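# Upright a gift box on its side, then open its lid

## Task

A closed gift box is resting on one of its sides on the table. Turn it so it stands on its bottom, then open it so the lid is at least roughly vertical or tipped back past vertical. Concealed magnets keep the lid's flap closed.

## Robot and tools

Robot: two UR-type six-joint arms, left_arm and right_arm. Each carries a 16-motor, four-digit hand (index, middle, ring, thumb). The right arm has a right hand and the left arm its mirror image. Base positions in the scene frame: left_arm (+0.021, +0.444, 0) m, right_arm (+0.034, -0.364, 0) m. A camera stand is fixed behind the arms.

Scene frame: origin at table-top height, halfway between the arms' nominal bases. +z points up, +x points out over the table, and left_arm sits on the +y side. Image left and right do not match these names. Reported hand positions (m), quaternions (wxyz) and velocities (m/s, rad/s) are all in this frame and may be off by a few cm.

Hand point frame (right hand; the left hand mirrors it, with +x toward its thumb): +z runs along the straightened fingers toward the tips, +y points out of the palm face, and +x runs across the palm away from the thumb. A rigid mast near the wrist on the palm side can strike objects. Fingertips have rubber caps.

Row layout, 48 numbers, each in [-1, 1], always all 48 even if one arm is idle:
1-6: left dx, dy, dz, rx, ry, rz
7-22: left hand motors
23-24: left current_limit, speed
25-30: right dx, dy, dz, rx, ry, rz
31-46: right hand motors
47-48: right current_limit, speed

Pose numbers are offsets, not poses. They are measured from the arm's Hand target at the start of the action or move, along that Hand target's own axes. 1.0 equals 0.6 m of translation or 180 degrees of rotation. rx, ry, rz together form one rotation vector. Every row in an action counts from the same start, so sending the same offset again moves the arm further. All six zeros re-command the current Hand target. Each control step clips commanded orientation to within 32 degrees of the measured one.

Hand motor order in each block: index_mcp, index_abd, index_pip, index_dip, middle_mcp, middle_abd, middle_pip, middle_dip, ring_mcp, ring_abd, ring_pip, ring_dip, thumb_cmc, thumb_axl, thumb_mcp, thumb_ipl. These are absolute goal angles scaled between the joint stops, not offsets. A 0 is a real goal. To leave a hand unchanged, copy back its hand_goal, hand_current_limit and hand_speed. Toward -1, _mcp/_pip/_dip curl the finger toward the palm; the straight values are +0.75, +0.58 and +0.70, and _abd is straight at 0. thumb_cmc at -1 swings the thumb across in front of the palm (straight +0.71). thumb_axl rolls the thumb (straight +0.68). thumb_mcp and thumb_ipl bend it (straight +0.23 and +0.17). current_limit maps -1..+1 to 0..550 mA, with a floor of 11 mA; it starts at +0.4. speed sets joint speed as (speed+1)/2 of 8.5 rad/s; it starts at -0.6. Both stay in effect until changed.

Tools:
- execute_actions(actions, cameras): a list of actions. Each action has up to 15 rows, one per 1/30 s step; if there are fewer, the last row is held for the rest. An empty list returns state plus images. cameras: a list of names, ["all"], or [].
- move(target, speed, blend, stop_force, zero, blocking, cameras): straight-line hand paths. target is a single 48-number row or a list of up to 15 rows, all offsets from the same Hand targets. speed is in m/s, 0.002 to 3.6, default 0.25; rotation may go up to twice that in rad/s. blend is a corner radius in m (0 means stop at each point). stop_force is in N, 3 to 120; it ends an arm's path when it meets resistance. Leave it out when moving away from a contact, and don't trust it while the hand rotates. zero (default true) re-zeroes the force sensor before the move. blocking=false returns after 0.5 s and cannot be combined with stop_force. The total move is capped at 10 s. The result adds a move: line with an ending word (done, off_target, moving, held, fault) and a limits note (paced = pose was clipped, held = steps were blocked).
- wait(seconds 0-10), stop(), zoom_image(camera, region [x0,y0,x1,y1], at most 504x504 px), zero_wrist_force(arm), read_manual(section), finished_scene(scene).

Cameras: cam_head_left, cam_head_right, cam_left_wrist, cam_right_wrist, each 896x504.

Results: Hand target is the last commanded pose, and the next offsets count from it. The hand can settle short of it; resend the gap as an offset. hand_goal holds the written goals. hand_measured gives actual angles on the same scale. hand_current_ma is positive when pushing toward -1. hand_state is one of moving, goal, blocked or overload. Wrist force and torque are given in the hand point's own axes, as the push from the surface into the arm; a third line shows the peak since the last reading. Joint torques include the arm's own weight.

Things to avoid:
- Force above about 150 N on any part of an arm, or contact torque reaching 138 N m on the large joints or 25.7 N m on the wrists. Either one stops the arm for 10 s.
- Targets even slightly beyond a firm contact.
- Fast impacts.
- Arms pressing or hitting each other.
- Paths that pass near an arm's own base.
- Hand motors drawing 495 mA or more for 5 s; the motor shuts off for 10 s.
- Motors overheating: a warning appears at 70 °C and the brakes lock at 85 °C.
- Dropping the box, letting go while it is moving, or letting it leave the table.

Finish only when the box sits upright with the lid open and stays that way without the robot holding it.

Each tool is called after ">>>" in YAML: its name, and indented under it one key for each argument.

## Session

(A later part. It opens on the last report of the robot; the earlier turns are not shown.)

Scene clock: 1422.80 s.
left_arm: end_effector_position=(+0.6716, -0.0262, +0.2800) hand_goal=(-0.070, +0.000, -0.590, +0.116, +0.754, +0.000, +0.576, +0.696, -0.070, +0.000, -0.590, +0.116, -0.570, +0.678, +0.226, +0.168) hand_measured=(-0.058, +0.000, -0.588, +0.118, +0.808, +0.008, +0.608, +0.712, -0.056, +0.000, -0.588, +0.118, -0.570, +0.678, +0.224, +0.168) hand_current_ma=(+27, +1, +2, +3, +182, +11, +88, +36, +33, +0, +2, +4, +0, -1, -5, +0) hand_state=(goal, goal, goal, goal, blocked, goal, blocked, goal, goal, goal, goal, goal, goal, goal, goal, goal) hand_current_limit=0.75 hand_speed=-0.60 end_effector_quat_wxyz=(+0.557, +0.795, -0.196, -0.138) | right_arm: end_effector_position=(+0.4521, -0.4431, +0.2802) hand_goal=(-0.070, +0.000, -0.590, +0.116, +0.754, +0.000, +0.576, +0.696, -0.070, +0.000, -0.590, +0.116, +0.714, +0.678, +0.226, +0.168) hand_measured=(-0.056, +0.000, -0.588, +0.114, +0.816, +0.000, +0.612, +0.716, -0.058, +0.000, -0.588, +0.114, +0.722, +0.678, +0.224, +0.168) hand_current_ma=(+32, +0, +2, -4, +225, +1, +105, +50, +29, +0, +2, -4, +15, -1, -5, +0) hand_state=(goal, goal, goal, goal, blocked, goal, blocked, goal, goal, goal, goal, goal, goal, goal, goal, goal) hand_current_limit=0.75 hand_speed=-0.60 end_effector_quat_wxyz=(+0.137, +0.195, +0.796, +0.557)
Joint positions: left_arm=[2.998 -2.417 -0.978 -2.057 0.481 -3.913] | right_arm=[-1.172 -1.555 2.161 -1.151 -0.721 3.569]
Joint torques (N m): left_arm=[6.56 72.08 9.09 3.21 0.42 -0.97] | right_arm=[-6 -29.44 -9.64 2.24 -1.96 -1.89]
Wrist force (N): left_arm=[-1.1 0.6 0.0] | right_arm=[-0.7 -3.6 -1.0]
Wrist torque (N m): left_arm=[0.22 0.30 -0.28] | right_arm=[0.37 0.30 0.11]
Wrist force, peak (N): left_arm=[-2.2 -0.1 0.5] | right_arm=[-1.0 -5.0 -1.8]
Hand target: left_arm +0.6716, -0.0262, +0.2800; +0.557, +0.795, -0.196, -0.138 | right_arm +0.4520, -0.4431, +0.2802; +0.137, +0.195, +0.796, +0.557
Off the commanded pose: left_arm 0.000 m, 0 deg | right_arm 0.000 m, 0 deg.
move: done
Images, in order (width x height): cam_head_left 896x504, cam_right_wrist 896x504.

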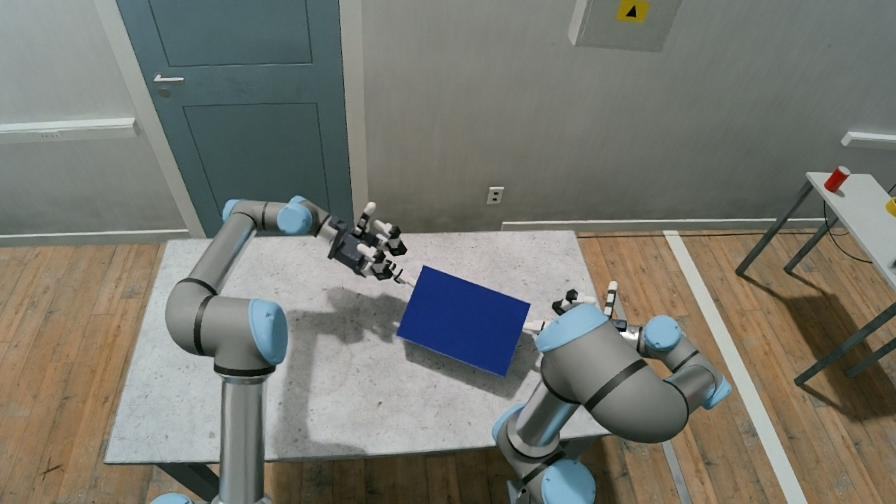

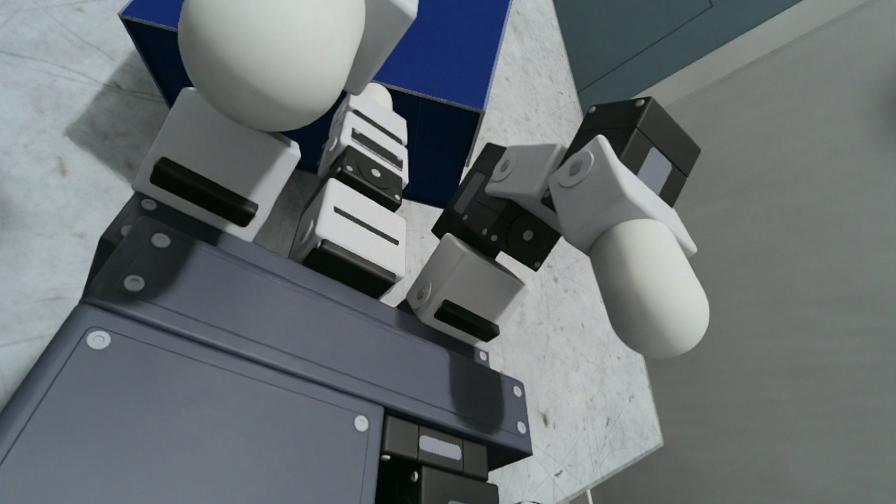

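>>> move:
  target:
    - [-0.0755,0.005,-0.0018,0,0,0,-0.07,0,-0.59,0.116,0.754,0,0.576,0.696,-0.07,0,-0.59,0.116,-0.571,0.678,0.226,0.168,0.75,-0.6,0.0755,0.005,-0.0018,0,0,0,-0.07,0,-0.59,0.116,0.754,0,0.576,0.696,-0.07,0,-0.59,0.116,0.714,0.678,0.226,0.168,0.75,-0.6]
    - [-0.14,-0.0086,0.0032,0,0,0,-0.07,0,-0.59,0.116,0.754,0,0.576,0.696,-0.07,0,-0.59,0.116,-0.571,0.678,0.226,0.168,0.75,-0.6,0.14,-0.0086,0.0032,0,0,0,-0.07,0,-0.59,0.116,0.754,0,0.576,0.696,-0.07,0,-0.59,0.116,0.714,0.678,0.226,0.168,0.75,-0.6]
  speed: 0.04
  cameras: ["all"]

>>> zoom_image:
  camera: "cam_head_left"
  region: [320, 220, 600, 440]

Scene clock: 1438.13 s.
left_arm: end_effector_position=(+0.5972, +0.0127, +0.2746) hand_goal=(-0.070, +0.000, -0.590, +0.116, +0.754, +0.000, +0.576, +0.696, -0.070, +0.000, -0.590, +0.116, -0.570, +0.678, +0.226, +0.168) hand_measured=(-0.058, +0.000, -0.588, +0.118, +0.806, +0.010, +0.606, +0.710, -0.056, +0.000, -0.588, +0.118, -0.570, +0.678, +0.224, +0.168) hand_current_ma=(+27, +1, +2, +3, +171, +15, +81, +32, +33, +0, +2, +4, +0, -1, -5, +0) hand_state=(goal, goal, goal, goal, blocked, goal, blocked, goal, goal, goal, goal, goal, goal, goal, goal, goal) hand_current_limit=0.75 hand_speed=-0.60 end_effector_quat_wxyz=(+0.557, +0.795, -0.196, -0.138) | right_arm: end_effector_position=(+0.3776, -0.4043, +0.2746) hand_goal=(-0.070, +0.000, -0.590, +0.116, +0.754, +0.000, +0.576, +0.696, -0.070, +0.000, -0.590, +0.116, +0.714, +0.678, +0.226, +0.168) hand_measured=(-0.056, +0.000, -0.588, +0.114, +0.816, +0.004, +0.612, +0.716, -0.058, +0.000, -0.588, +0.114, +0.722, +0.678, +0.224, +0.168) hand_current_ma=(+32, +0, +2, -4, +225, +5, +105, +50, +29, +0, +2, -4, +15, -1, -5, +0) hand_state=(goal, goal, goal, goal, blocked, goal, blocked, goal, goal, goal, goal, goal, goal, goal, goal, goal) hand_current_limit=0.75 hand_speed=-0.60 end_effector_quat_wxyz=(+0.137, +0.195, +0.796, +0.557)
Joint positions: left_arm=[3.038 -2.222 -1.329 -1.955 0.509 -3.852] | right_arm=[-1.337 -1.748 2.339 -1.057 -0.865 3.456]
Joint torques (N m): left_arm=[6.63 65.55 8.49 3.29 0.28 1.78] | right_arm=[-5.56 -21.76 -9.71 2.44 -2.45 -1.93]
Wrist force (N): left_arm=[-1.2 -0.4 0.3] | right_arm=[-1.0 -3.2 -1.1]
Wrist torque (N m): left_arm=[0.32 0.30 -0.27] | right_arm=[0.26 0.28 0.08]
Wrist force, peak (N): left_arm=[-0.8 1.5 -1.0] | right_arm=[-0.6 -5.1 -1.0]
Hand target: left_arm +0.5972, +0.0128, +0.2746; +0.557, +0.795, -0.196, -0.138 | right_arm +0.3775, -0.4042, +0.2746; +0.137, +0.195, +0.796, +0.557
Off the commanded pose: left_arm 0.000 m, 0 deg | right_arm 0.000 m, 0 deg.
move: done

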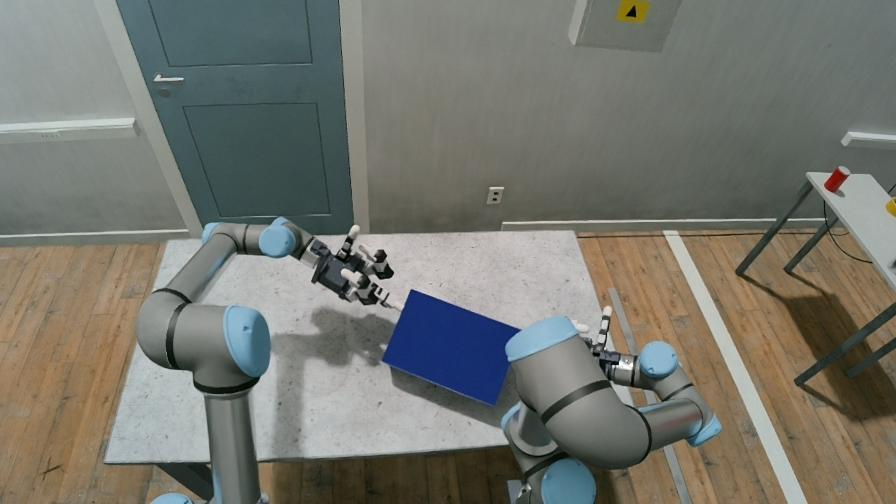

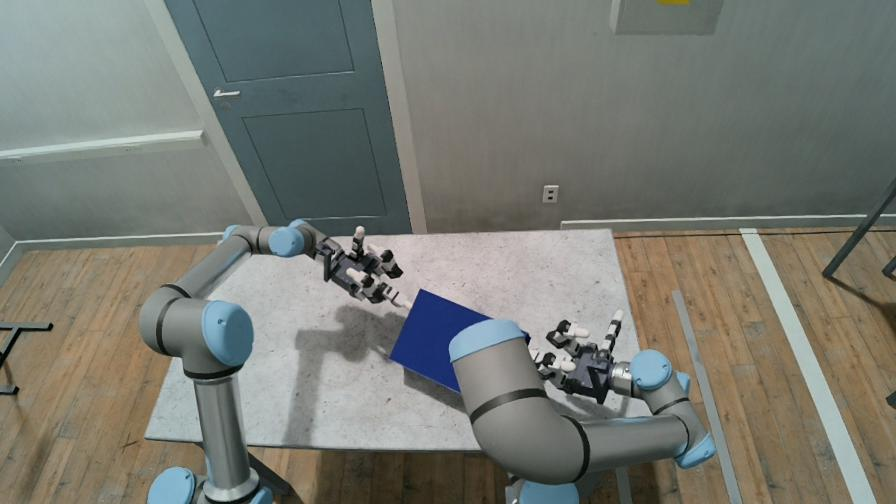

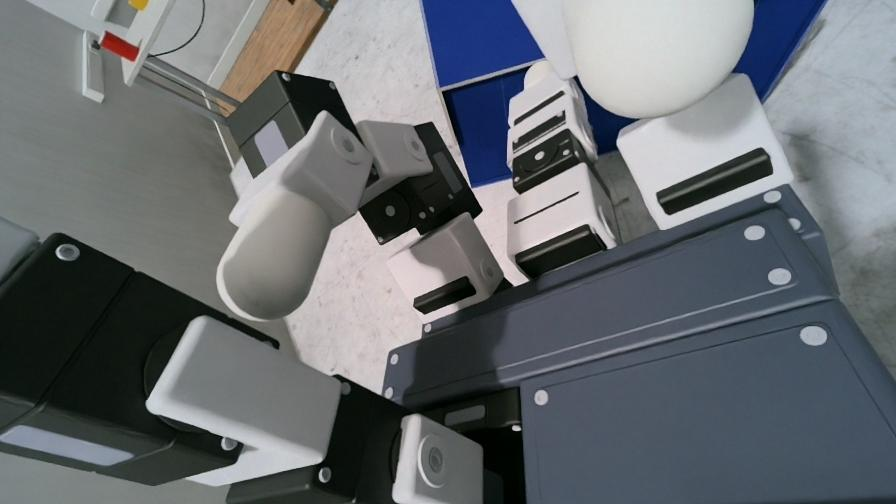

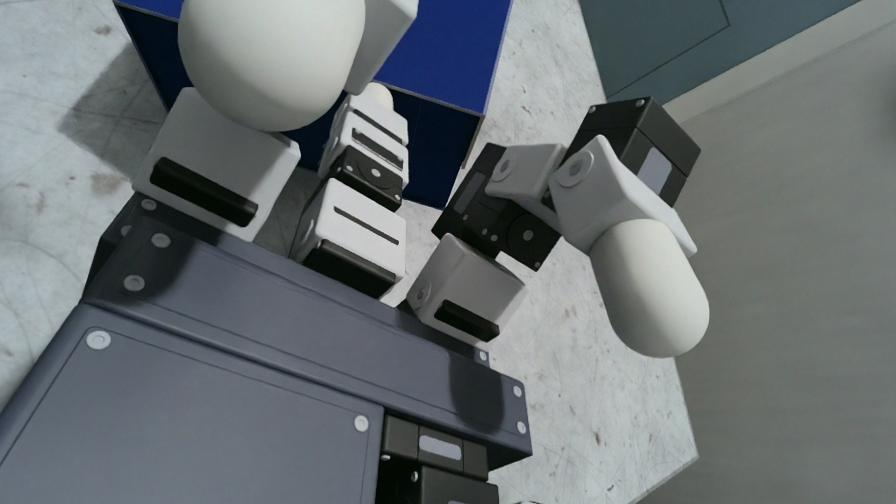

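Scaled by 1.800 from the camera's 896x504 image, which has a finer 1280x720 frame.

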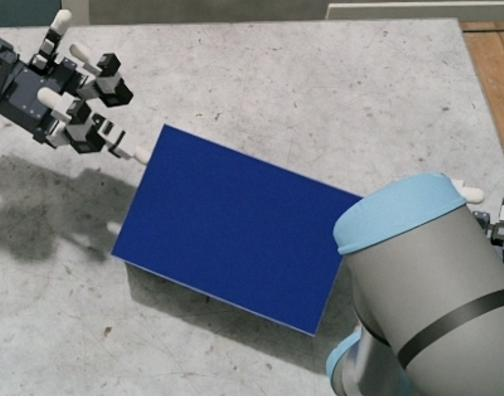

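>>> move:
  target:
    - [0.1,0.0235,-0.0086,0,0,0,-0.07,0,-0.59,0.116,0.754,0,0.576,0.696,-0.07,0,-0.59,0.116,-0.571,0.678,0.226,0.168,0.75,-0.6,-0.1,0.0235,-0.0086,0,0,0,-0.07,0,-0.59,0.116,0.754,0,0.576,0.696,-0.07,0,-0.59,0.116,0.714,0.678,0.226,0.168,0.75,-0.6]
    - [0.0513,0.027,-0.0099,0,0.0285,0.0783,-0.07,0,-0.59,0.116,0.754,0,0.576,0.696,-0.07,0,-0.59,0.116,-0.571,0.678,0.226,0.168,0.75,-0.6,-0.0513,0.027,-0.0099,0,-0.0285,-0.0783,-0.07,0,-0.59,0.116,0.754,0,0.576,0.696,-0.07,0,-0.59,0.116,0.714,0.678,0.226,0.168,0.75,-0.6]
    - [0.0035,0.0185,-0.0068,0,0.057,0.1567,-0.07,0,-0.59,0.116,0.754,0,0.576,0.696,-0.07,0,-0.59,0.116,-0.571,0.678,0.226,0.168,0.75,-0.6,-0.0035,0.0185,-0.0068,0,-0.057,-0.1567,-0.07,0,-0.59,0.116,0.754,0,0.576,0.696,-0.07,0,-0.59,0.116,0.714,0.678,0.226,0.168,0.75,-0.6]
  speed: 0.05
  blend: [0.005,0.005,0]
  cameras: ["all"]

>>> zoom_image:
  camera: "cam_head_left"
  region: [320, 220, 600, 440]

Scene clock: 1489.33 s.
left_arm: end_effector_position=(+0.5991, +0.0118, +0.2864) hand_goal=(-0.070, +0.000, -0.590, +0.116, +0.754, +0.000, +0.576, +0.696, -0.070, +0.000, -0.590, +0.116, -0.570, +0.678, +0.226, +0.168) hand_measured=(-0.058, +0.000, -0.588, +0.118, +0.810, -0.020, +0.612, +0.714, -0.056, +0.000, -0.588, +0.118, -0.572, +0.678, +0.224, +0.168) hand_current_ma=(+26, +1, +2, +3, +188, -39, +97, +39, +33, +0, +2, +4, -2, -1, -5, +0) hand_state=(goal, goal, goal, goal, blocked, goal, blocked, goal, goal, goal, goal, goal, goal, goal, goal, goal) hand_current_limit=0.75 hand_speed=-0.60 end_effector_quat_wxyz=(+0.589, +0.733, -0.333, +0.073) | right_arm: end_effector_position=(+0.3794, -0.4052, +0.2865) hand_goal=(-0.070, +0.000, -0.590, +0.116, +0.754, +0.000, +0.576, +0.696, -0.070, +0.000, -0.590, +0.116, +0.714, +0.678, +0.226, +0.168) hand_measured=(-0.058, +0.000, -0.588, +0.114, +0.818, -0.020, +0.612, +0.716, -0.058, +0.000, -0.588, +0.114, +0.722, +0.678, +0.224, +0.168) hand_current_ma=(+31, +0, +2, -4, +229, -44, +109, +53, +28, +0, +2, -4, +15, -1, -5, +0) hand_state=(goal, goal, goal, goal, blocked, blocked, blocked, blocked, goal, goal, goal, goal, goal, goal, goal, goal) hand_current_limit=0.75 hand_speed=-0.60 end_effector_quat_wxyz=(+0.338, +0.044, +0.804, +0.487)
Joint positions: left_arm=[3.035 -2.221 -1.38 -1.672 0.357 -3.573] | right_arm=[-1.323 -1.738 2.332 -1.088 -0.677 2.987]
Joint torques (N m): left_arm=[6.33 66.45 9.74 4.02 -3.75 1.48] | right_arm=[-5.71 -21.34 -9.43 2.44 4.03 -1.86]
Wrist force (N): left_arm=[-1.6 0.0 0.6] | right_arm=[0.9 -3.3 -2.4]
Wrist torque (N m): left_arm=[0.37 0.09 -0.25] | right_arm=[0.39 0.44 0.25]
Wrist force, peak (N): left_arm=[-2.5 -0.8 0.6] | right_arm=[1.3 -4.5 -2.3]
Hand target: left_arm +0.5991, +0.0118, +0.2864; +0.589, +0.733, -0.333, +0.073 | right_arm +0.3794, -0.4052, +0.2865; +0.338, +0.044, +0.804, +0.487
Off the commanded pose: left_arm 0.000 m, 0 deg | right_arm 0.000 m, 0 deg.
move: done

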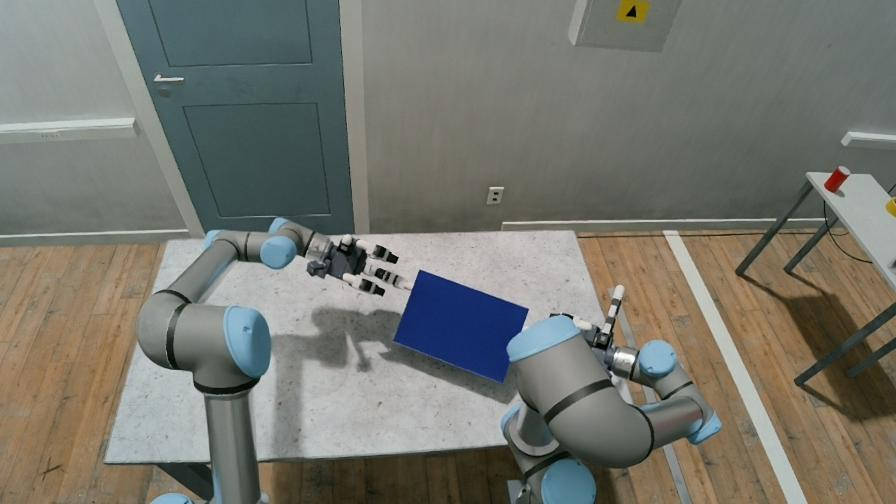

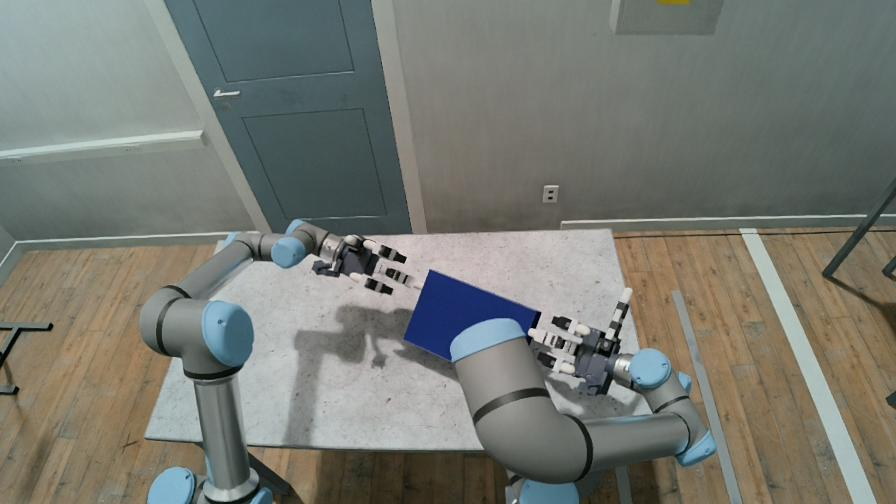

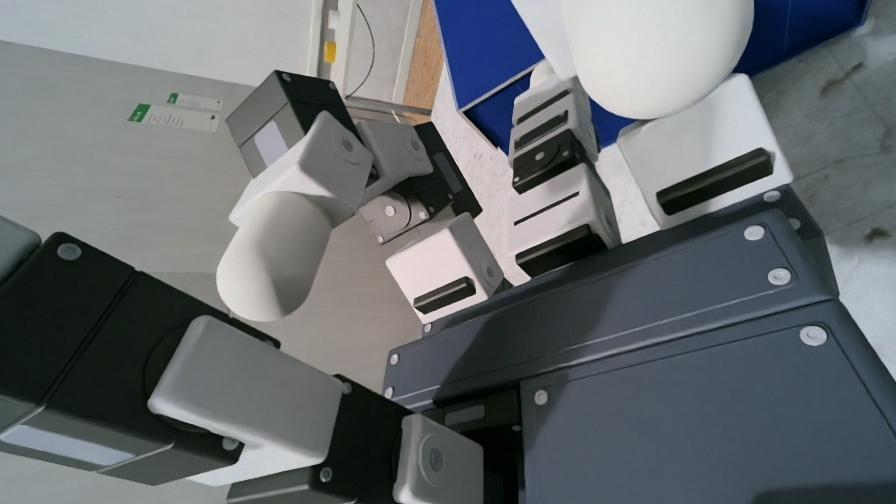

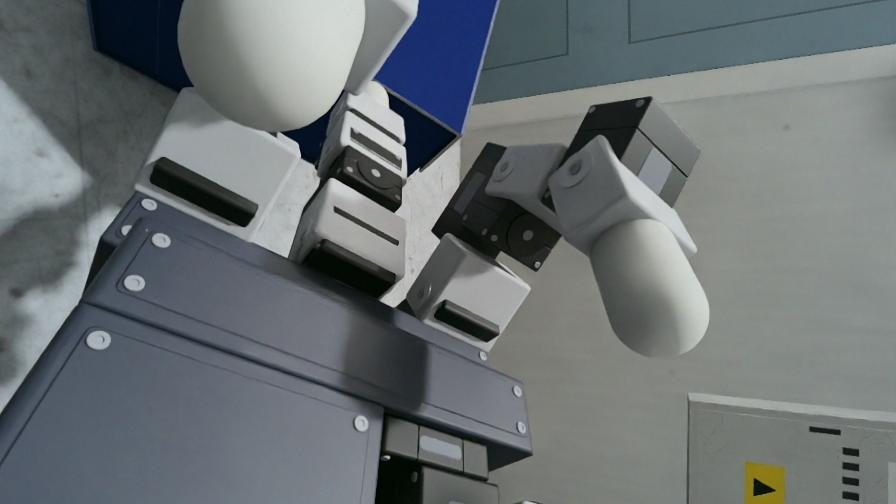

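Scaled by 1.800 from the camera's 896x504 image, which has a finer 1280x720 frame.

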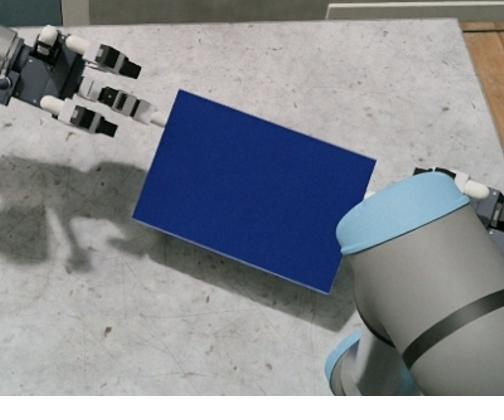

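>>> move:
  target: [0.0988,-0.184,0.0669,0,-0.057,-0.1567,-0.07,0,-0.59,0.116,0.754,0,0.576,0.696,-0.07,0,-0.59,0.116,-0.571,0.678,0.226,0.168,0.75,-0.6,-0.0988,-0.184,0.0669,0,0.057,0.1567,-0.07,0,-0.59,0.116,0.754,0,0.576,0.696,-0.07,0,-0.59,0.116,0.714,0.678,0.226,0.168,0.75,-0.6]
  speed: 0.06
  cameras: ["cam_head_left","cam_right_wrist"]

>>> zoom_image:
  camera: "cam_head_left"
  region: [320, 220, 600, 440]

Scene clock: 1576.30 s.
left_arm: end_effector_position=(+0.6965, -0.0392, +0.2142) hand_goal=(-0.070, +0.000, -0.590, +0.116, +0.754, +0.000, +0.576, +0.696, -0.070, +0.000, -0.590, +0.116, -0.570, +0.678, +0.226, +0.168) hand_measured=(-0.058, +0.000, -0.588, +0.118, +0.798, -0.040, +0.592, +0.688, -0.056, +0.000, -0.588, +0.118, -0.572, +0.678, +0.224, +0.168) hand_current_ma=(+26, +1, +2, +3, +138, -95, +35, -16, +32, +0, +2, +4, -3, -1, -5, +0) hand_state=(goal, goal, goal, goal, blocked, blocked, goal, goal, goal, goal, goal, goal, goal, goal, goal, goal) hand_current_limit=0.75 hand_speed=-0.60 end_effector_quat_wxyz=(+0.557, +0.795, -0.196, -0.138) | right_arm: end_effector_position=(+0.4770, -0.4562, +0.2145) hand_goal=(-0.070, +0.000, -0.590, +0.116, +0.754, +0.000, +0.576, +0.696, -0.070, +0.000, -0.590, +0.116, +0.714, +0.678, +0.226, +0.168) hand_measured=(-0.058, +0.000, -0.588, +0.114, +0.808, -0.040, +0.596, +0.684, -0.058, +0.000, -0.588, +0.114, +0.722, +0.678, +0.224, +0.168) hand_current_ma=(+31, +0, +2, -4, +188, -103, +50, -28, +27, +0, +2, -4, +15, -1, -5, +0) hand_state=(goal, goal, goal, goal, blocked, blocked, goal, goal, goal, goal, goal, goal, goal, goal, goal, goal) hand_current_limit=0.75 hand_speed=-0.60 end_effector_quat_wxyz=(+0.137, +0.195, +0.796, +0.557)
Joint positions: left_arm=[2.986 -2.546 -0.911 -1.978 0.474 -3.932] | right_arm=[-1.13 -1.375 2.178 -1.375 -0.686 3.603]
Joint torques (N m): left_arm=[-28.12 40.39 25.57 -1.66 0.25 -1.01] | right_arm=[22.6 -4.45 -13.68 0.03 -1.82 2.43]
Wrist force (N): left_arm=[-2.5 1.9 -27.9] | right_arm=[-0.1 -0.6 -40.4]
Wrist torque (N m): left_arm=[2.43 -0.61 -0.24] | right_arm=[3.27 1.43 0.01]
Wrist force, peak (N): left_arm=[-2.5 1.9 -27.9] | right_arm=[-0.1 -0.6 -40.4]
Hand target: left_arm +0.6965, -0.0393, +0.2142; +0.557, +0.795, -0.196, -0.138 | right_arm +0.4770, -0.4562, +0.2145; +0.137, +0.195, +0.796, +0.557
Off the commanded pose: left_arm 0.000 m, 0 deg | right_arm 0.000 m, 0 deg.
move: done
Images, in order (width x height): cam_head_left 896x504, cam_right_wrist 896x504.

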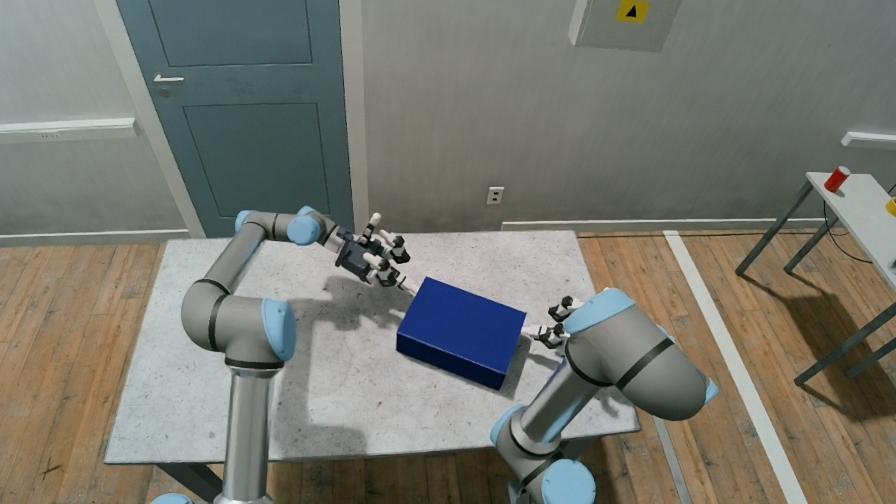

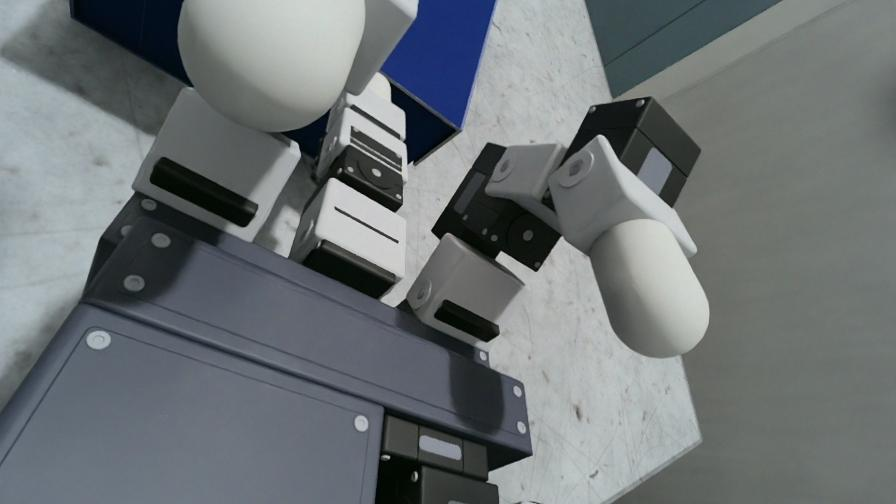

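Scaled by 1.800 from the camera's 896x504 image, which has a finer 1280x720 frame.

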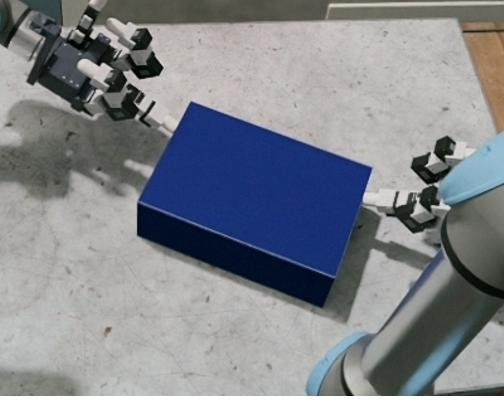

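>>> move:
  target: [0,-0.0285,-0.0783,0,0,0,-0.07,0,-0.59,0.116,0.754,0,0.576,0.696,-0.07,0,-0.59,0.116,-0.571,0.678,0.226,0.168,0.75,-0.6,0,-0.0285,-0.0783,0,0,0,-0.07,0,-0.59,0.116,0.754,0,0.576,0.696,-0.07,0,-0.59,0.116,0.714,0.678,0.226,0.168,0.75,-0.6]
  speed: 0.06
  cameras: ["all"]

>>> zoom_image:
  camera: "cam_head_left"
  region: [320, 220, 600, 440]

>>> zoom_image:
  camera: "cam_right_wrist"
  region: [0, 0, 504, 200]

Scene clock: 1589.17 s.
left_arm: end_effector_position=(+0.7197, +0.0049, +0.2142) hand_goal=(-0.070, +0.000, -0.590, +0.116, +0.754, +0.000, +0.576, +0.696, -0.070, +0.000, -0.590, +0.116, -0.570, +0.678, +0.226, +0.168) hand_measured=(-0.058, +0.000, -0.588, +0.118, +0.774, -0.004, +0.584, +0.694, -0.056, +0.000, -0.588, +0.118, -0.572, +0.678, +0.224, +0.168) hand_current_ma=(+26, +1, +2, +3, +50, -4, +15, -4, +32, +0, +2, +4, -3, -1, -5, +0) hand_state=(goal, goal, goal, goal, goal, goal, goal, goal, goal, goal, goal, goal, goal, goal, goal, goal) hand_current_limit=0.75 hand_speed=-0.60 end_effector_quat_wxyz=(+0.557, +0.795, -0.196, -0.138) | right_arm: end_effector_position=(+0.4539, -0.5005, +0.2145) hand_goal=(-0.070, +0.000, -0.590, +0.116, +0.754, +0.000, +0.576, +0.696, -0.070, +0.000, -0.590, +0.116, +0.714, +0.678, +0.226, +0.168) hand_measured=(-0.058, +0.000, -0.588, +0.114, +0.774, -0.002, +0.584, +0.694, -0.058, +0.000, -0.588, +0.114, +0.722, +0.678, +0.224, +0.168) hand_current_ma=(+31, +0, +2, -4, +53, -4, +14, -2, +27, +0, +2, -4, +15, -1, -5, +0) hand_state=(goal, goal, goal, goal, goal, goal, goal, goal, goal, goal, goal, goal, goal, goal, goal, goal) hand_current_limit=0.75 hand_speed=-0.60 end_effector_quat_wxyz=(+0.137, +0.195, +0.796, +0.557)
Joint positions: left_arm=[3.044 -2.586 -0.819 -2.109 0.514 -3.844] | right_arm=[-1.225 -1.336 2.117 -1.296 -0.767 3.529]
Joint torques (N m): left_arm=[5.46 50.23 30.39 -1.24 0.37 1.85] | right_arm=[-7.32 -11.56 -26.35 1.81 -2.34 -1.78]
Wrist force (N): left_arm=[-1.2 1.5 0.7] | right_arm=[-0.8 -1.4 -0.5]
Wrist torque (N m): left_arm=[0.11 0.23 -0.30] | right_arm=[0.02 0.23 0.19]
Wrist force, peak (N): left_arm=[-2.2 2.5 -28.8] | right_arm=[-0.3 0.0 -41.4]
Hand target: left_arm +0.7197, +0.0050, +0.2142; +0.557, +0.795, -0.196, -0.138 | right_arm +0.4539, -0.5005, +0.2145; +0.137, +0.195, +0.796, +0.557
Off the commanded pose: left_arm 0.000 m, 0 deg | right_arm 0.000 m, 0 deg.
move: done

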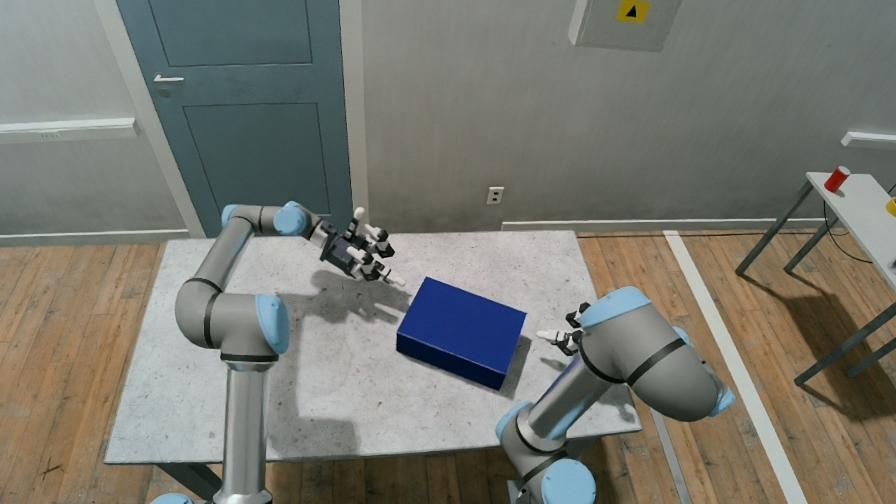

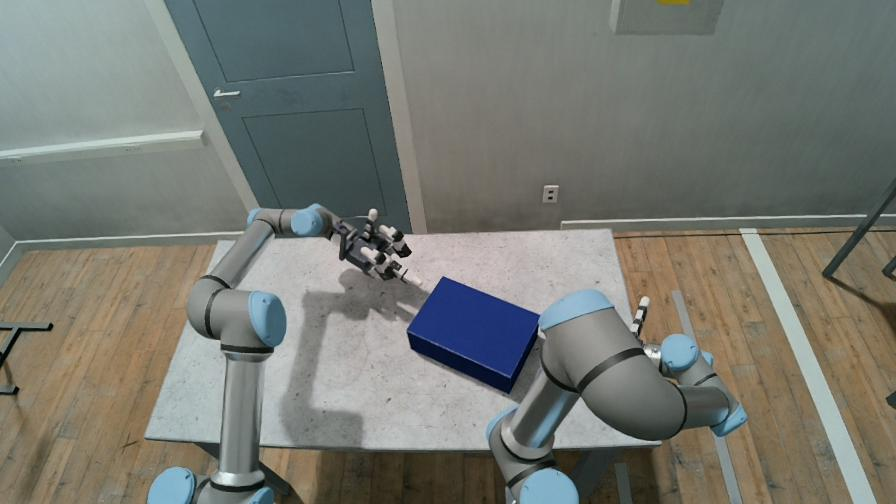

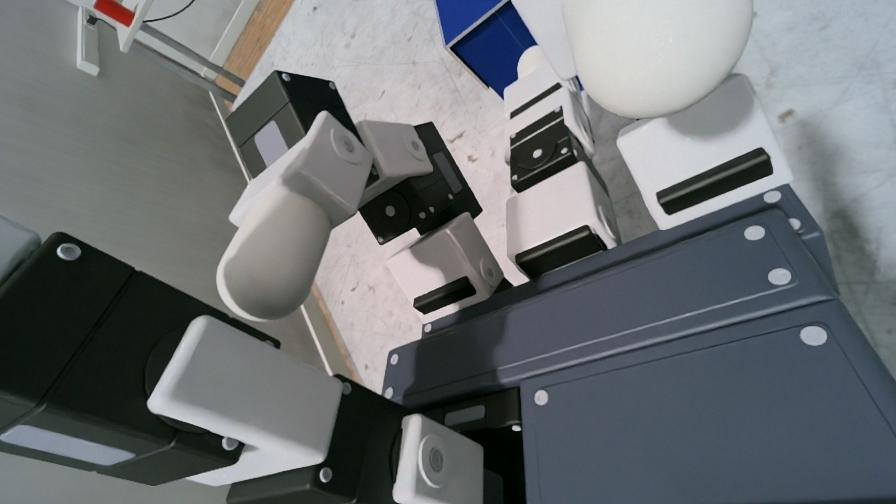

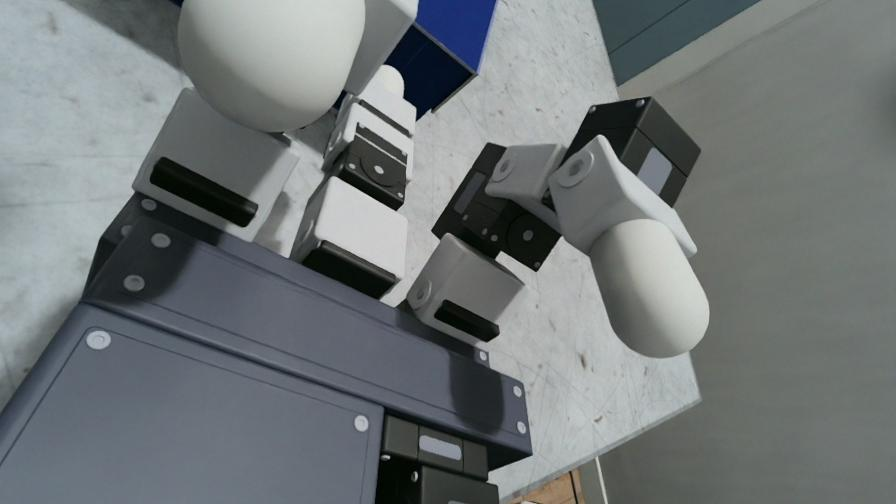

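Scaled by 1.800 from the camera's 896x504 image, which has a finer 1280x720 frame.

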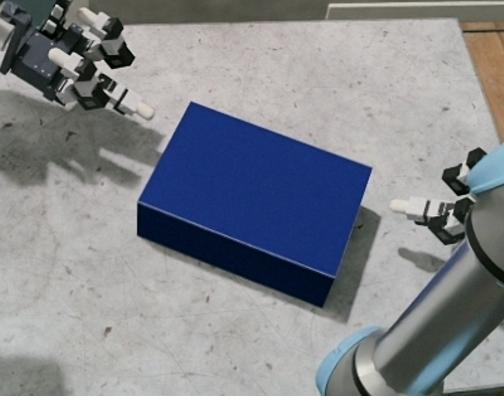

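Scaled by 1.000.

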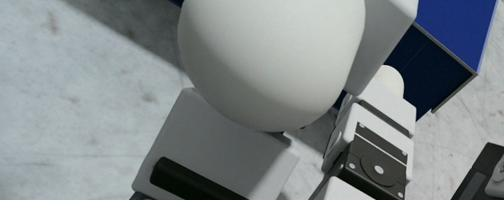

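>>> move:
  target: [-0.07,-0.0854,0.0311,0,0,0,0.754,0,0.576,0.696,0.754,0,0.576,0.696,0.754,0,0.576,0.696,-0.571,0.678,0.226,0.168,0.85,-0.4,0.07,-0.0854,0.0311,0,0,0,0.754,0,0.576,0.696,0.754,0,0.576,0.696,0.754,0,0.576,0.696,0.714,0.678,0.226,0.168,0.85,-0.4]
  speed: 0.1

>>> move:
  target: [0,0.0342,0.094,0,0,0,0.754,0,0.576,0.696,0.754,0,0.576,0.696,0.754,0,0.576,0.696,-0.571,0.678,0.226,0.168,0.85,-0.4,0,0.0342,0.094,0,0,0,0.754,0,0.576,0.696,0.754,0,0.576,0.696,0.754,0,0.576,0.696,0.714,0.678,0.226,0.168,0.85,-0.4]
  speed: 0.015
  stop_force: 6
  cameras: ["all"]

Scene clock: 1618.20 s.
left_arm: end_effector_position=(+0.6825, +0.0245, +0.1598) hand_goal=(+0.754, +0.000, +0.576, +0.696, +0.754, +0.000, +0.576, +0.696, +0.754, +0.000, +0.576, +0.696, -0.570, +0.678, +0.226, +0.168) hand_measured=(+0.762, +0.000, +0.576, +0.694, +0.774, -0.002, +0.584, +0.694, +0.762, +0.000, +0.576, +0.694, -0.572, +0.678, +0.224, +0.168) hand_current_ma=(+14, +1, +0, -3, +48, -4, +14, -4, +17, +0, +0, -3, -3, -1, -5, +0) hand_state=(goal, goal, goal, goal, goal, goal, goal, goal, goal, goal, goal, goal, goal, goal, goal, goal) hand_current_limit=0.85 hand_speed=-0.40 end_effector_quat_wxyz=(+0.557, +0.795, -0.196, -0.138) | right_arm: end_effector_position=(+0.4167, -0.4812, +0.1600) hand_goal=(+0.754, +0.000, +0.576, +0.696, +0.754, +0.000, +0.576, +0.696, +0.754, +0.000, +0.576, +0.696, +0.714, +0.678, +0.226, +0.168) hand_measured=(+0.762, +0.000, +0.576, +0.694, +0.772, -0.002, +0.582, +0.694, +0.760, +0.000, +0.576, +0.694, +0.722, +0.678, +0.224, +0.168) hand_current_ma=(+17, +0, +0, -4, +51, -4, +14, -2, +15, +0, +0, -4, +15, -1, -5, +0) hand_state=(goal, goal, goal, goal, goal, goal, goal, goal, goal, goal, goal, goal, goal, goal, goal, goal) hand_current_limit=0.85 hand_speed=-0.40 end_effector_quat_wxyz=(+0.137, +0.195, +0.796, +0.557)
Joint positions: left_arm=[3.065 -2.532 -1.069 -1.938 0.529 -3.815] | right_arm=[-1.294 -1.288 2.259 -1.454 -0.828 3.482]
Joint torques (N m): left_arm=[7.57 72.77 5.94 3.1 0.22 -1.29] | right_arm=[-7.13 -9.67 -3.76 -1.63 -2.35 -1.91]
Wrist force (N): left_arm=[-1.2 2.1 0.9] | right_arm=[-1.0 -1.4 -0.9]
Wrist torque (N m): left_arm=[0.22 0.25 -0.16] | right_arm=[0.17 0.31 0.17]
Wrist force, peak (N): left_arm=[-1.4 1.9 1.3] | right_arm=[-1.0 -1.8 -1.0]
Hand target: left_arm +0.6825, +0.0246, +0.1597; +0.557, +0.795, -0.196, -0.138 | right_arm +0.4167, -0.4811, +0.1599; +0.137, +0.195, +0.796, +0.557
Off the commanded pose: left_arm 0.000 m, 0 deg | right_arm 0.000 m, 0 deg.
move: done

Scene clock: 1622.53 s.
left_arm: end_effector_position=(+0.6613, -0.0158, +0.1597) hand_goal=(+0.754, +0.000, +0.576, +0.696, +0.754, +0.000, +0.576, +0.696, +0.754, +0.000, +0.576, +0.696, -0.570, +0.678, +0.226, +0.168) hand_measured=(+0.764, +0.000, +0.576, +0.694, +0.774, -0.002, +0.584, +0.694, +0.764, +0.000, +0.576, +0.694, -0.572, +0.678, +0.224, +0.168) hand_current_ma=(+19, +0, +0, -3, +48, -4, +14, -4, +21, -1, +0, -3, -3, -1, -5, +0) hand_state=(goal, goal, goal, goal, goal, goal, goal, goal, goal, goal, goal, goal, goal, goal, goal, goal) hand_current_limit=0.85 hand_speed=-0.40 end_effector_quat_wxyz=(+0.557, +0.795, -0.196, -0.138) | right_arm: end_effector_position=(+0.4376, -0.4409, +0.1599) hand_goal=(+0.754, +0.000, +0.576, +0.696, +0.754, +0.000, +0.576, +0.696, +0.754, +0.000, +0.576, +0.696, +0.714, +0.678, +0.226, +0.168) hand_measured=(+0.762, -0.002, +0.576, +0.694, +0.772, -0.002, +0.582, +0.694, +0.762, -0.002, +0.576, +0.694, +0.722, +0.678, +0.224, +0.168) hand_current_ma=(+19, -2, +0, -4, +51, -4, +14, -2, +17, -2, +0, -4, +15, -1, -5, +0) hand_state=(goal, goal, goal, goal, goal, goal, goal, goal, goal, goal, goal, goal, goal, goal, goal, goal) hand_current_limit=0.85 hand_speed=-0.40 end_effector_quat_wxyz=(+0.137, +0.195, +0.796, +0.557)
Joint positions: left_arm=[3.01 -2.505 -1.138 -1.826 0.489 -3.895] | right_arm=[-1.204 -1.32 2.318 -1.524 -0.749 3.544]
Joint torques (N m): left_arm=[3.02 44.83 26.89 -0.99 0.76 1.81] | right_arm=[-4.37 -7.46 -21.43 2.13 -2.23 -1.86]
Wrist force (N): left_arm=[-1.3 1.5 -5.0] | right_arm=[-0.9 -1.4 -5.3]
Wrist torque (N m): left_arm=[0.58 0.31 -0.31] | right_arm=[0.40 0.46 0.05]
Wrist force, peak (N): left_arm=[-1.6 1.2 -14.2] | right_arm=[-0.5 -1.5 -18.5]
Hand target: left_arm +0.6613, -0.0158, +0.1597; +0.557, +0.795, -0.196, -0.138 (not the last commanded pose) | right_arm +0.4376, -0.4409, +0.1599; +0.137, +0.195, +0.796, +0.557 (not the last commanded pose)
Off the commanded pose: left_arm 0.014 m, 0 deg | right_arm 0.015 m, 0 deg.
move: contact (left_arm, right_arm)

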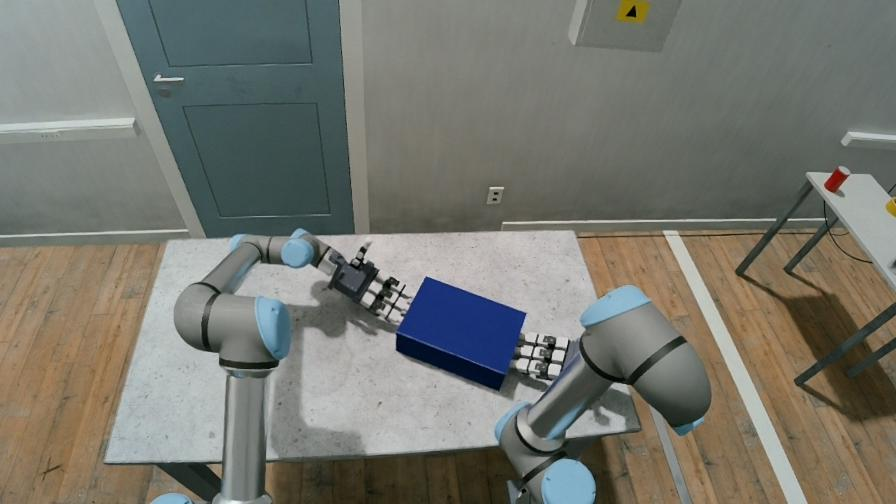

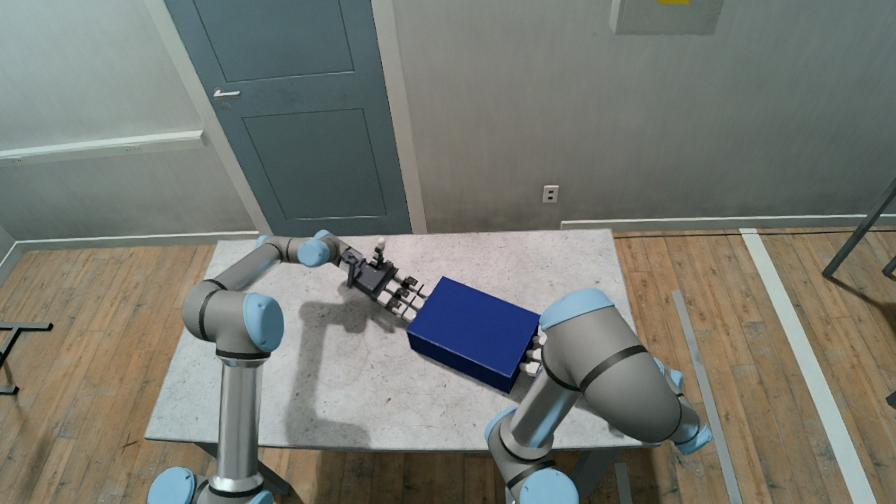

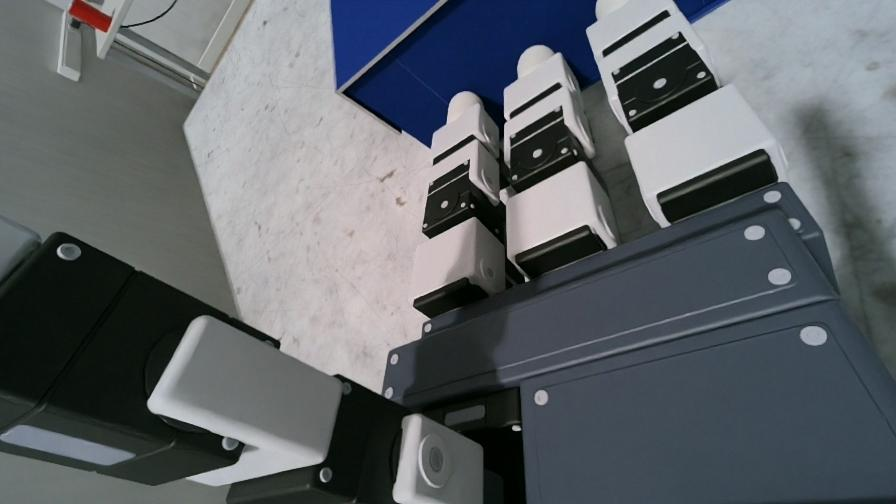

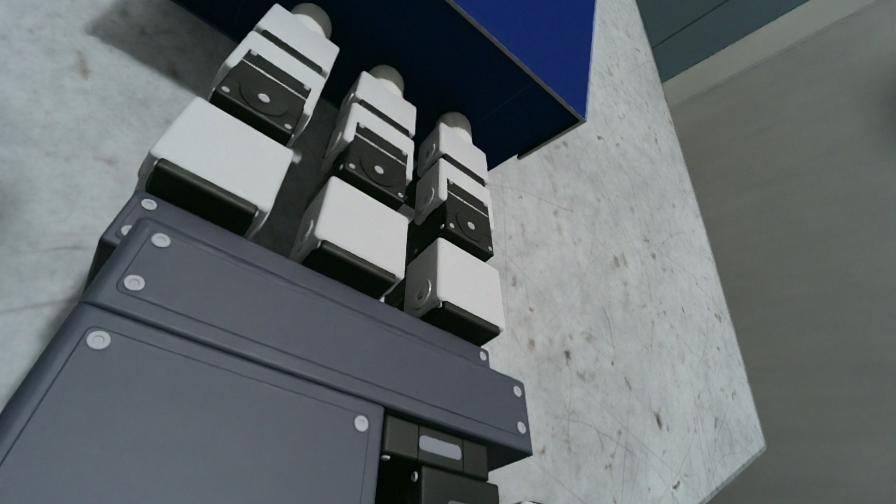

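>>> move:
  target:
    - [0,0.0013,0.0036,0,0,0,0.754,0,0.576,0.696,0.754,0,0.576,0.696,0.754,0,0.576,0.696,-0.571,0.678,0.226,0.168,0.85,-0.4,0,0.0013,0.0036,0,0,0,0.754,0,0.576,0.696,0.754,0,0.576,0.696,0.754,0,0.576,0.696,0.714,0.678,0.226,0.168,0.85,-0.4]
  speed: 0.02

>>> move:
  target:
    - [0,0.188,-0.0684,0,0,0,0.754,0,0.576,0.696,0.754,0,0.576,0.696,0.754,0,0.576,0.696,-0.571,0.678,0.226,0.168,0.85,-0.4,0,0.188,-0.0684,0,0,0,0.754,0,0.576,0.696,0.754,0,0.576,0.696,0.754,0,0.576,0.696,0.714,0.678,0.226,0.168,0.85,-0.4]
  speed: 0.06
  cameras: ["cam_head_left","cam_right_wrist"]

Scene clock: 1636.90 s.
left_arm: end_effector_position=(+0.6603, -0.0177, +0.1598) hand_goal=(+0.754, +0.000, +0.576, +0.696, +0.754, +0.000, +0.576, +0.696, +0.754, +0.000, +0.576, +0.696, -0.570, +0.678, +0.226, +0.168) hand_measured=(+0.768, -0.004, +0.576, +0.688, +0.774, -0.004, +0.584, +0.696, +0.768, -0.004, +0.576, +0.688, -0.572, +0.678, +0.224, +0.168) hand_current_ma=(+32, -4, +0, -16, +48, -6, +14, +0, +33, -6, +0, -15, -3, -1, -5, +0) hand_state=(goal, goal, goal, goal, goal, goal, goal, goal, goal, goal, goal, goal, goal, goal, goal, goal) hand_current_limit=0.85 hand_speed=-0.40 end_effector_quat_wxyz=(+0.557, +0.795, -0.196, -0.138) | right_arm: end_effector_position=(+0.4387, -0.4390, +0.1599) hand_goal=(+0.754, +0.000, +0.576, +0.696, +0.754, +0.000, +0.576, +0.696, +0.754, +0.000, +0.576, +0.696, +0.714, +0.678, +0.226, +0.168) hand_measured=(+0.768, -0.006, +0.576, +0.684, +0.772, -0.006, +0.582, +0.694, +0.768, -0.006, +0.576, +0.680, +0.722, +0.678, +0.224, +0.168) hand_current_ma=(+33, -11, +0, -28, +51, -9, +14, -2, +35, -11, -1, -44, +15, -1, -5, +0) hand_state=(goal, goal, goal, goal, goal, goal, goal, goal, goal, goal, goal, goal, goal, goal, goal, goal) hand_current_limit=0.85 hand_speed=-0.40 end_effector_quat_wxyz=(+0.137, +0.195, +0.796, +0.557)
Joint positions: left_arm=[3.007 -2.504 -1.141 -1.82 0.487 -3.899] | right_arm=[-1.2 -1.322 2.32 -1.528 -0.745 3.547]
Joint torques (N m): left_arm=[-50.08 57.74 -4.94 1.06 -3.22 -1.13] | right_arm=[36.29 -24.23 25.51 3.37 4.53 2.26]
Wrist force (N): left_arm=[-2.1 -1.7 -57.5] | right_arm=[0.1 -4.7 -81.4]
Wrist torque (N m): left_arm=[4.75 -1.06 -0.14] | right_arm=[6.44 2.59 -0.02]
Wrist force, peak (N): left_arm=[-2.1 -1.7 -57.5] | right_arm=[0.1 -4.7 -81.4]
Hand target: left_arm +0.6602, -0.0178, +0.1597; +0.557, +0.795, -0.196, -0.138 | right_arm +0.4387, -0.4388, +0.1599; +0.137, +0.195, +0.796, +0.557
Off the commanded pose: left_arm 0.000 m, 0 deg | right_arm 0.000 m, 0 deg.
move: done

Scene clock: 1639.47 s.
left_arm: end_effector_position=(+0.6604, -0.0179, +0.2797) hand_goal=(+0.754, +0.000, +0.576, +0.696, +0.754, +0.000, +0.576, +0.696, +0.754, +0.000, +0.576, +0.696, -0.570, +0.678, +0.226, +0.168) hand_measured=(+0.792, +0.002, +0.592, +0.704, +0.790, +0.000, +0.596, +0.706, +0.794, +0.002, +0.592, +0.704, -0.572, +0.678, +0.224, +0.168) hand_current_ma=(+113, +4, +38, +13, +105, -1, +48, +19, +125, +2, +36, +15, -3, -1, -5, +0) hand_state=(blocked, goal, goal, goal, blocked, goal, blocked, goal, blocked, goal, goal, goal, goal, goal, goal, goal) hand_current_limit=0.85 hand_speed=-0.40 end_effector_quat_wxyz=(+0.557, +0.795, -0.196, -0.138) | right_arm: end_effector_position=(+0.4387, -0.4388, +0.2798) hand_goal=(+0.754, +0.000, +0.576, +0.696, +0.754, +0.000, +0.576, +0.696, +0.754, +0.000, +0.576, +0.696, +0.714, +0.678, +0.226, +0.168) hand_measured=(+0.794, +0.000, +0.592, +0.704, +0.790, -0.002, +0.596, +0.706, +0.792, +0.000, +0.594, +0.704, +0.722, +0.678, +0.224, +0.168) hand_current_ma=(+126, +0, +39, +15, +115, -1, +49, +21, +122, -1, +45, +19, +15, -1, -5, +0) hand_state=(blocked, goal, goal, goal, blocked, goal, goal, goal, blocked, goal, goal, goal, goal, goal, goal, goal) hand_current_limit=0.85 hand_speed=-0.40 end_effector_quat_wxyz=(+0.137, +0.195, +0.796, +0.557)
Joint positions: left_arm=[3.007 -2.382 -1.04 -2.042 0.487 -3.9] | right_arm=[-1.199 -1.584 2.189 -1.134 -0.744 3.547]
Joint torques (N m): left_arm=[-1.26 73.11 30.34 -1.09 -0.09 1.77] | right_arm=[-5.17 -28.22 -29.34 2.47 -1.96 -1.87]
Wrist force (N): left_arm=[-1.5 -1.3 0.0] | right_arm=[-0.8 -4.3 -1.3]
Wrist torque (N m): left_arm=[0.53 0.22 -0.27] | right_arm=[0.37 0.22 -0.05]
Wrist force, peak (N): left_arm=[-2.2 -0.7 -59.0] | right_arm=[-0.2 -4.1 -83.1]
Hand target: left_arm +0.6604, -0.0179, +0.2798; +0.557, +0.795, -0.196, -0.138 | right_arm +0.4387, -0.4388, +0.2799; +0.137, +0.195, +0.796, +0.557
Off the commanded pose: left_arm 0.000 m, 0 deg | right_arm 0.000 m, 0 deg.
move: done
Images, in order (width x height): cam_head_left 896x504, cam_right_wrist 896x504.

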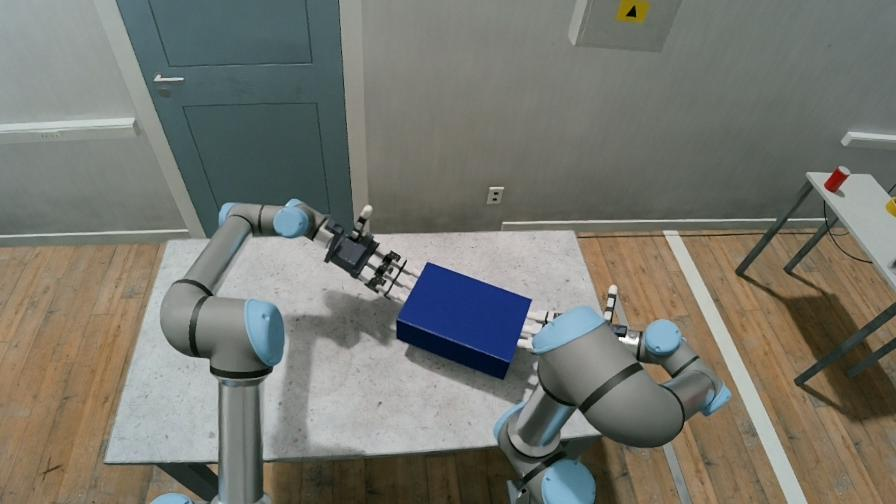

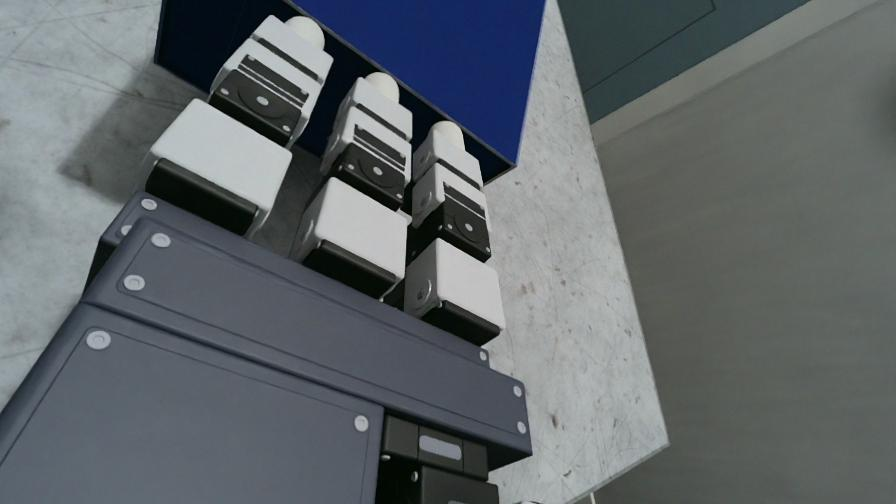

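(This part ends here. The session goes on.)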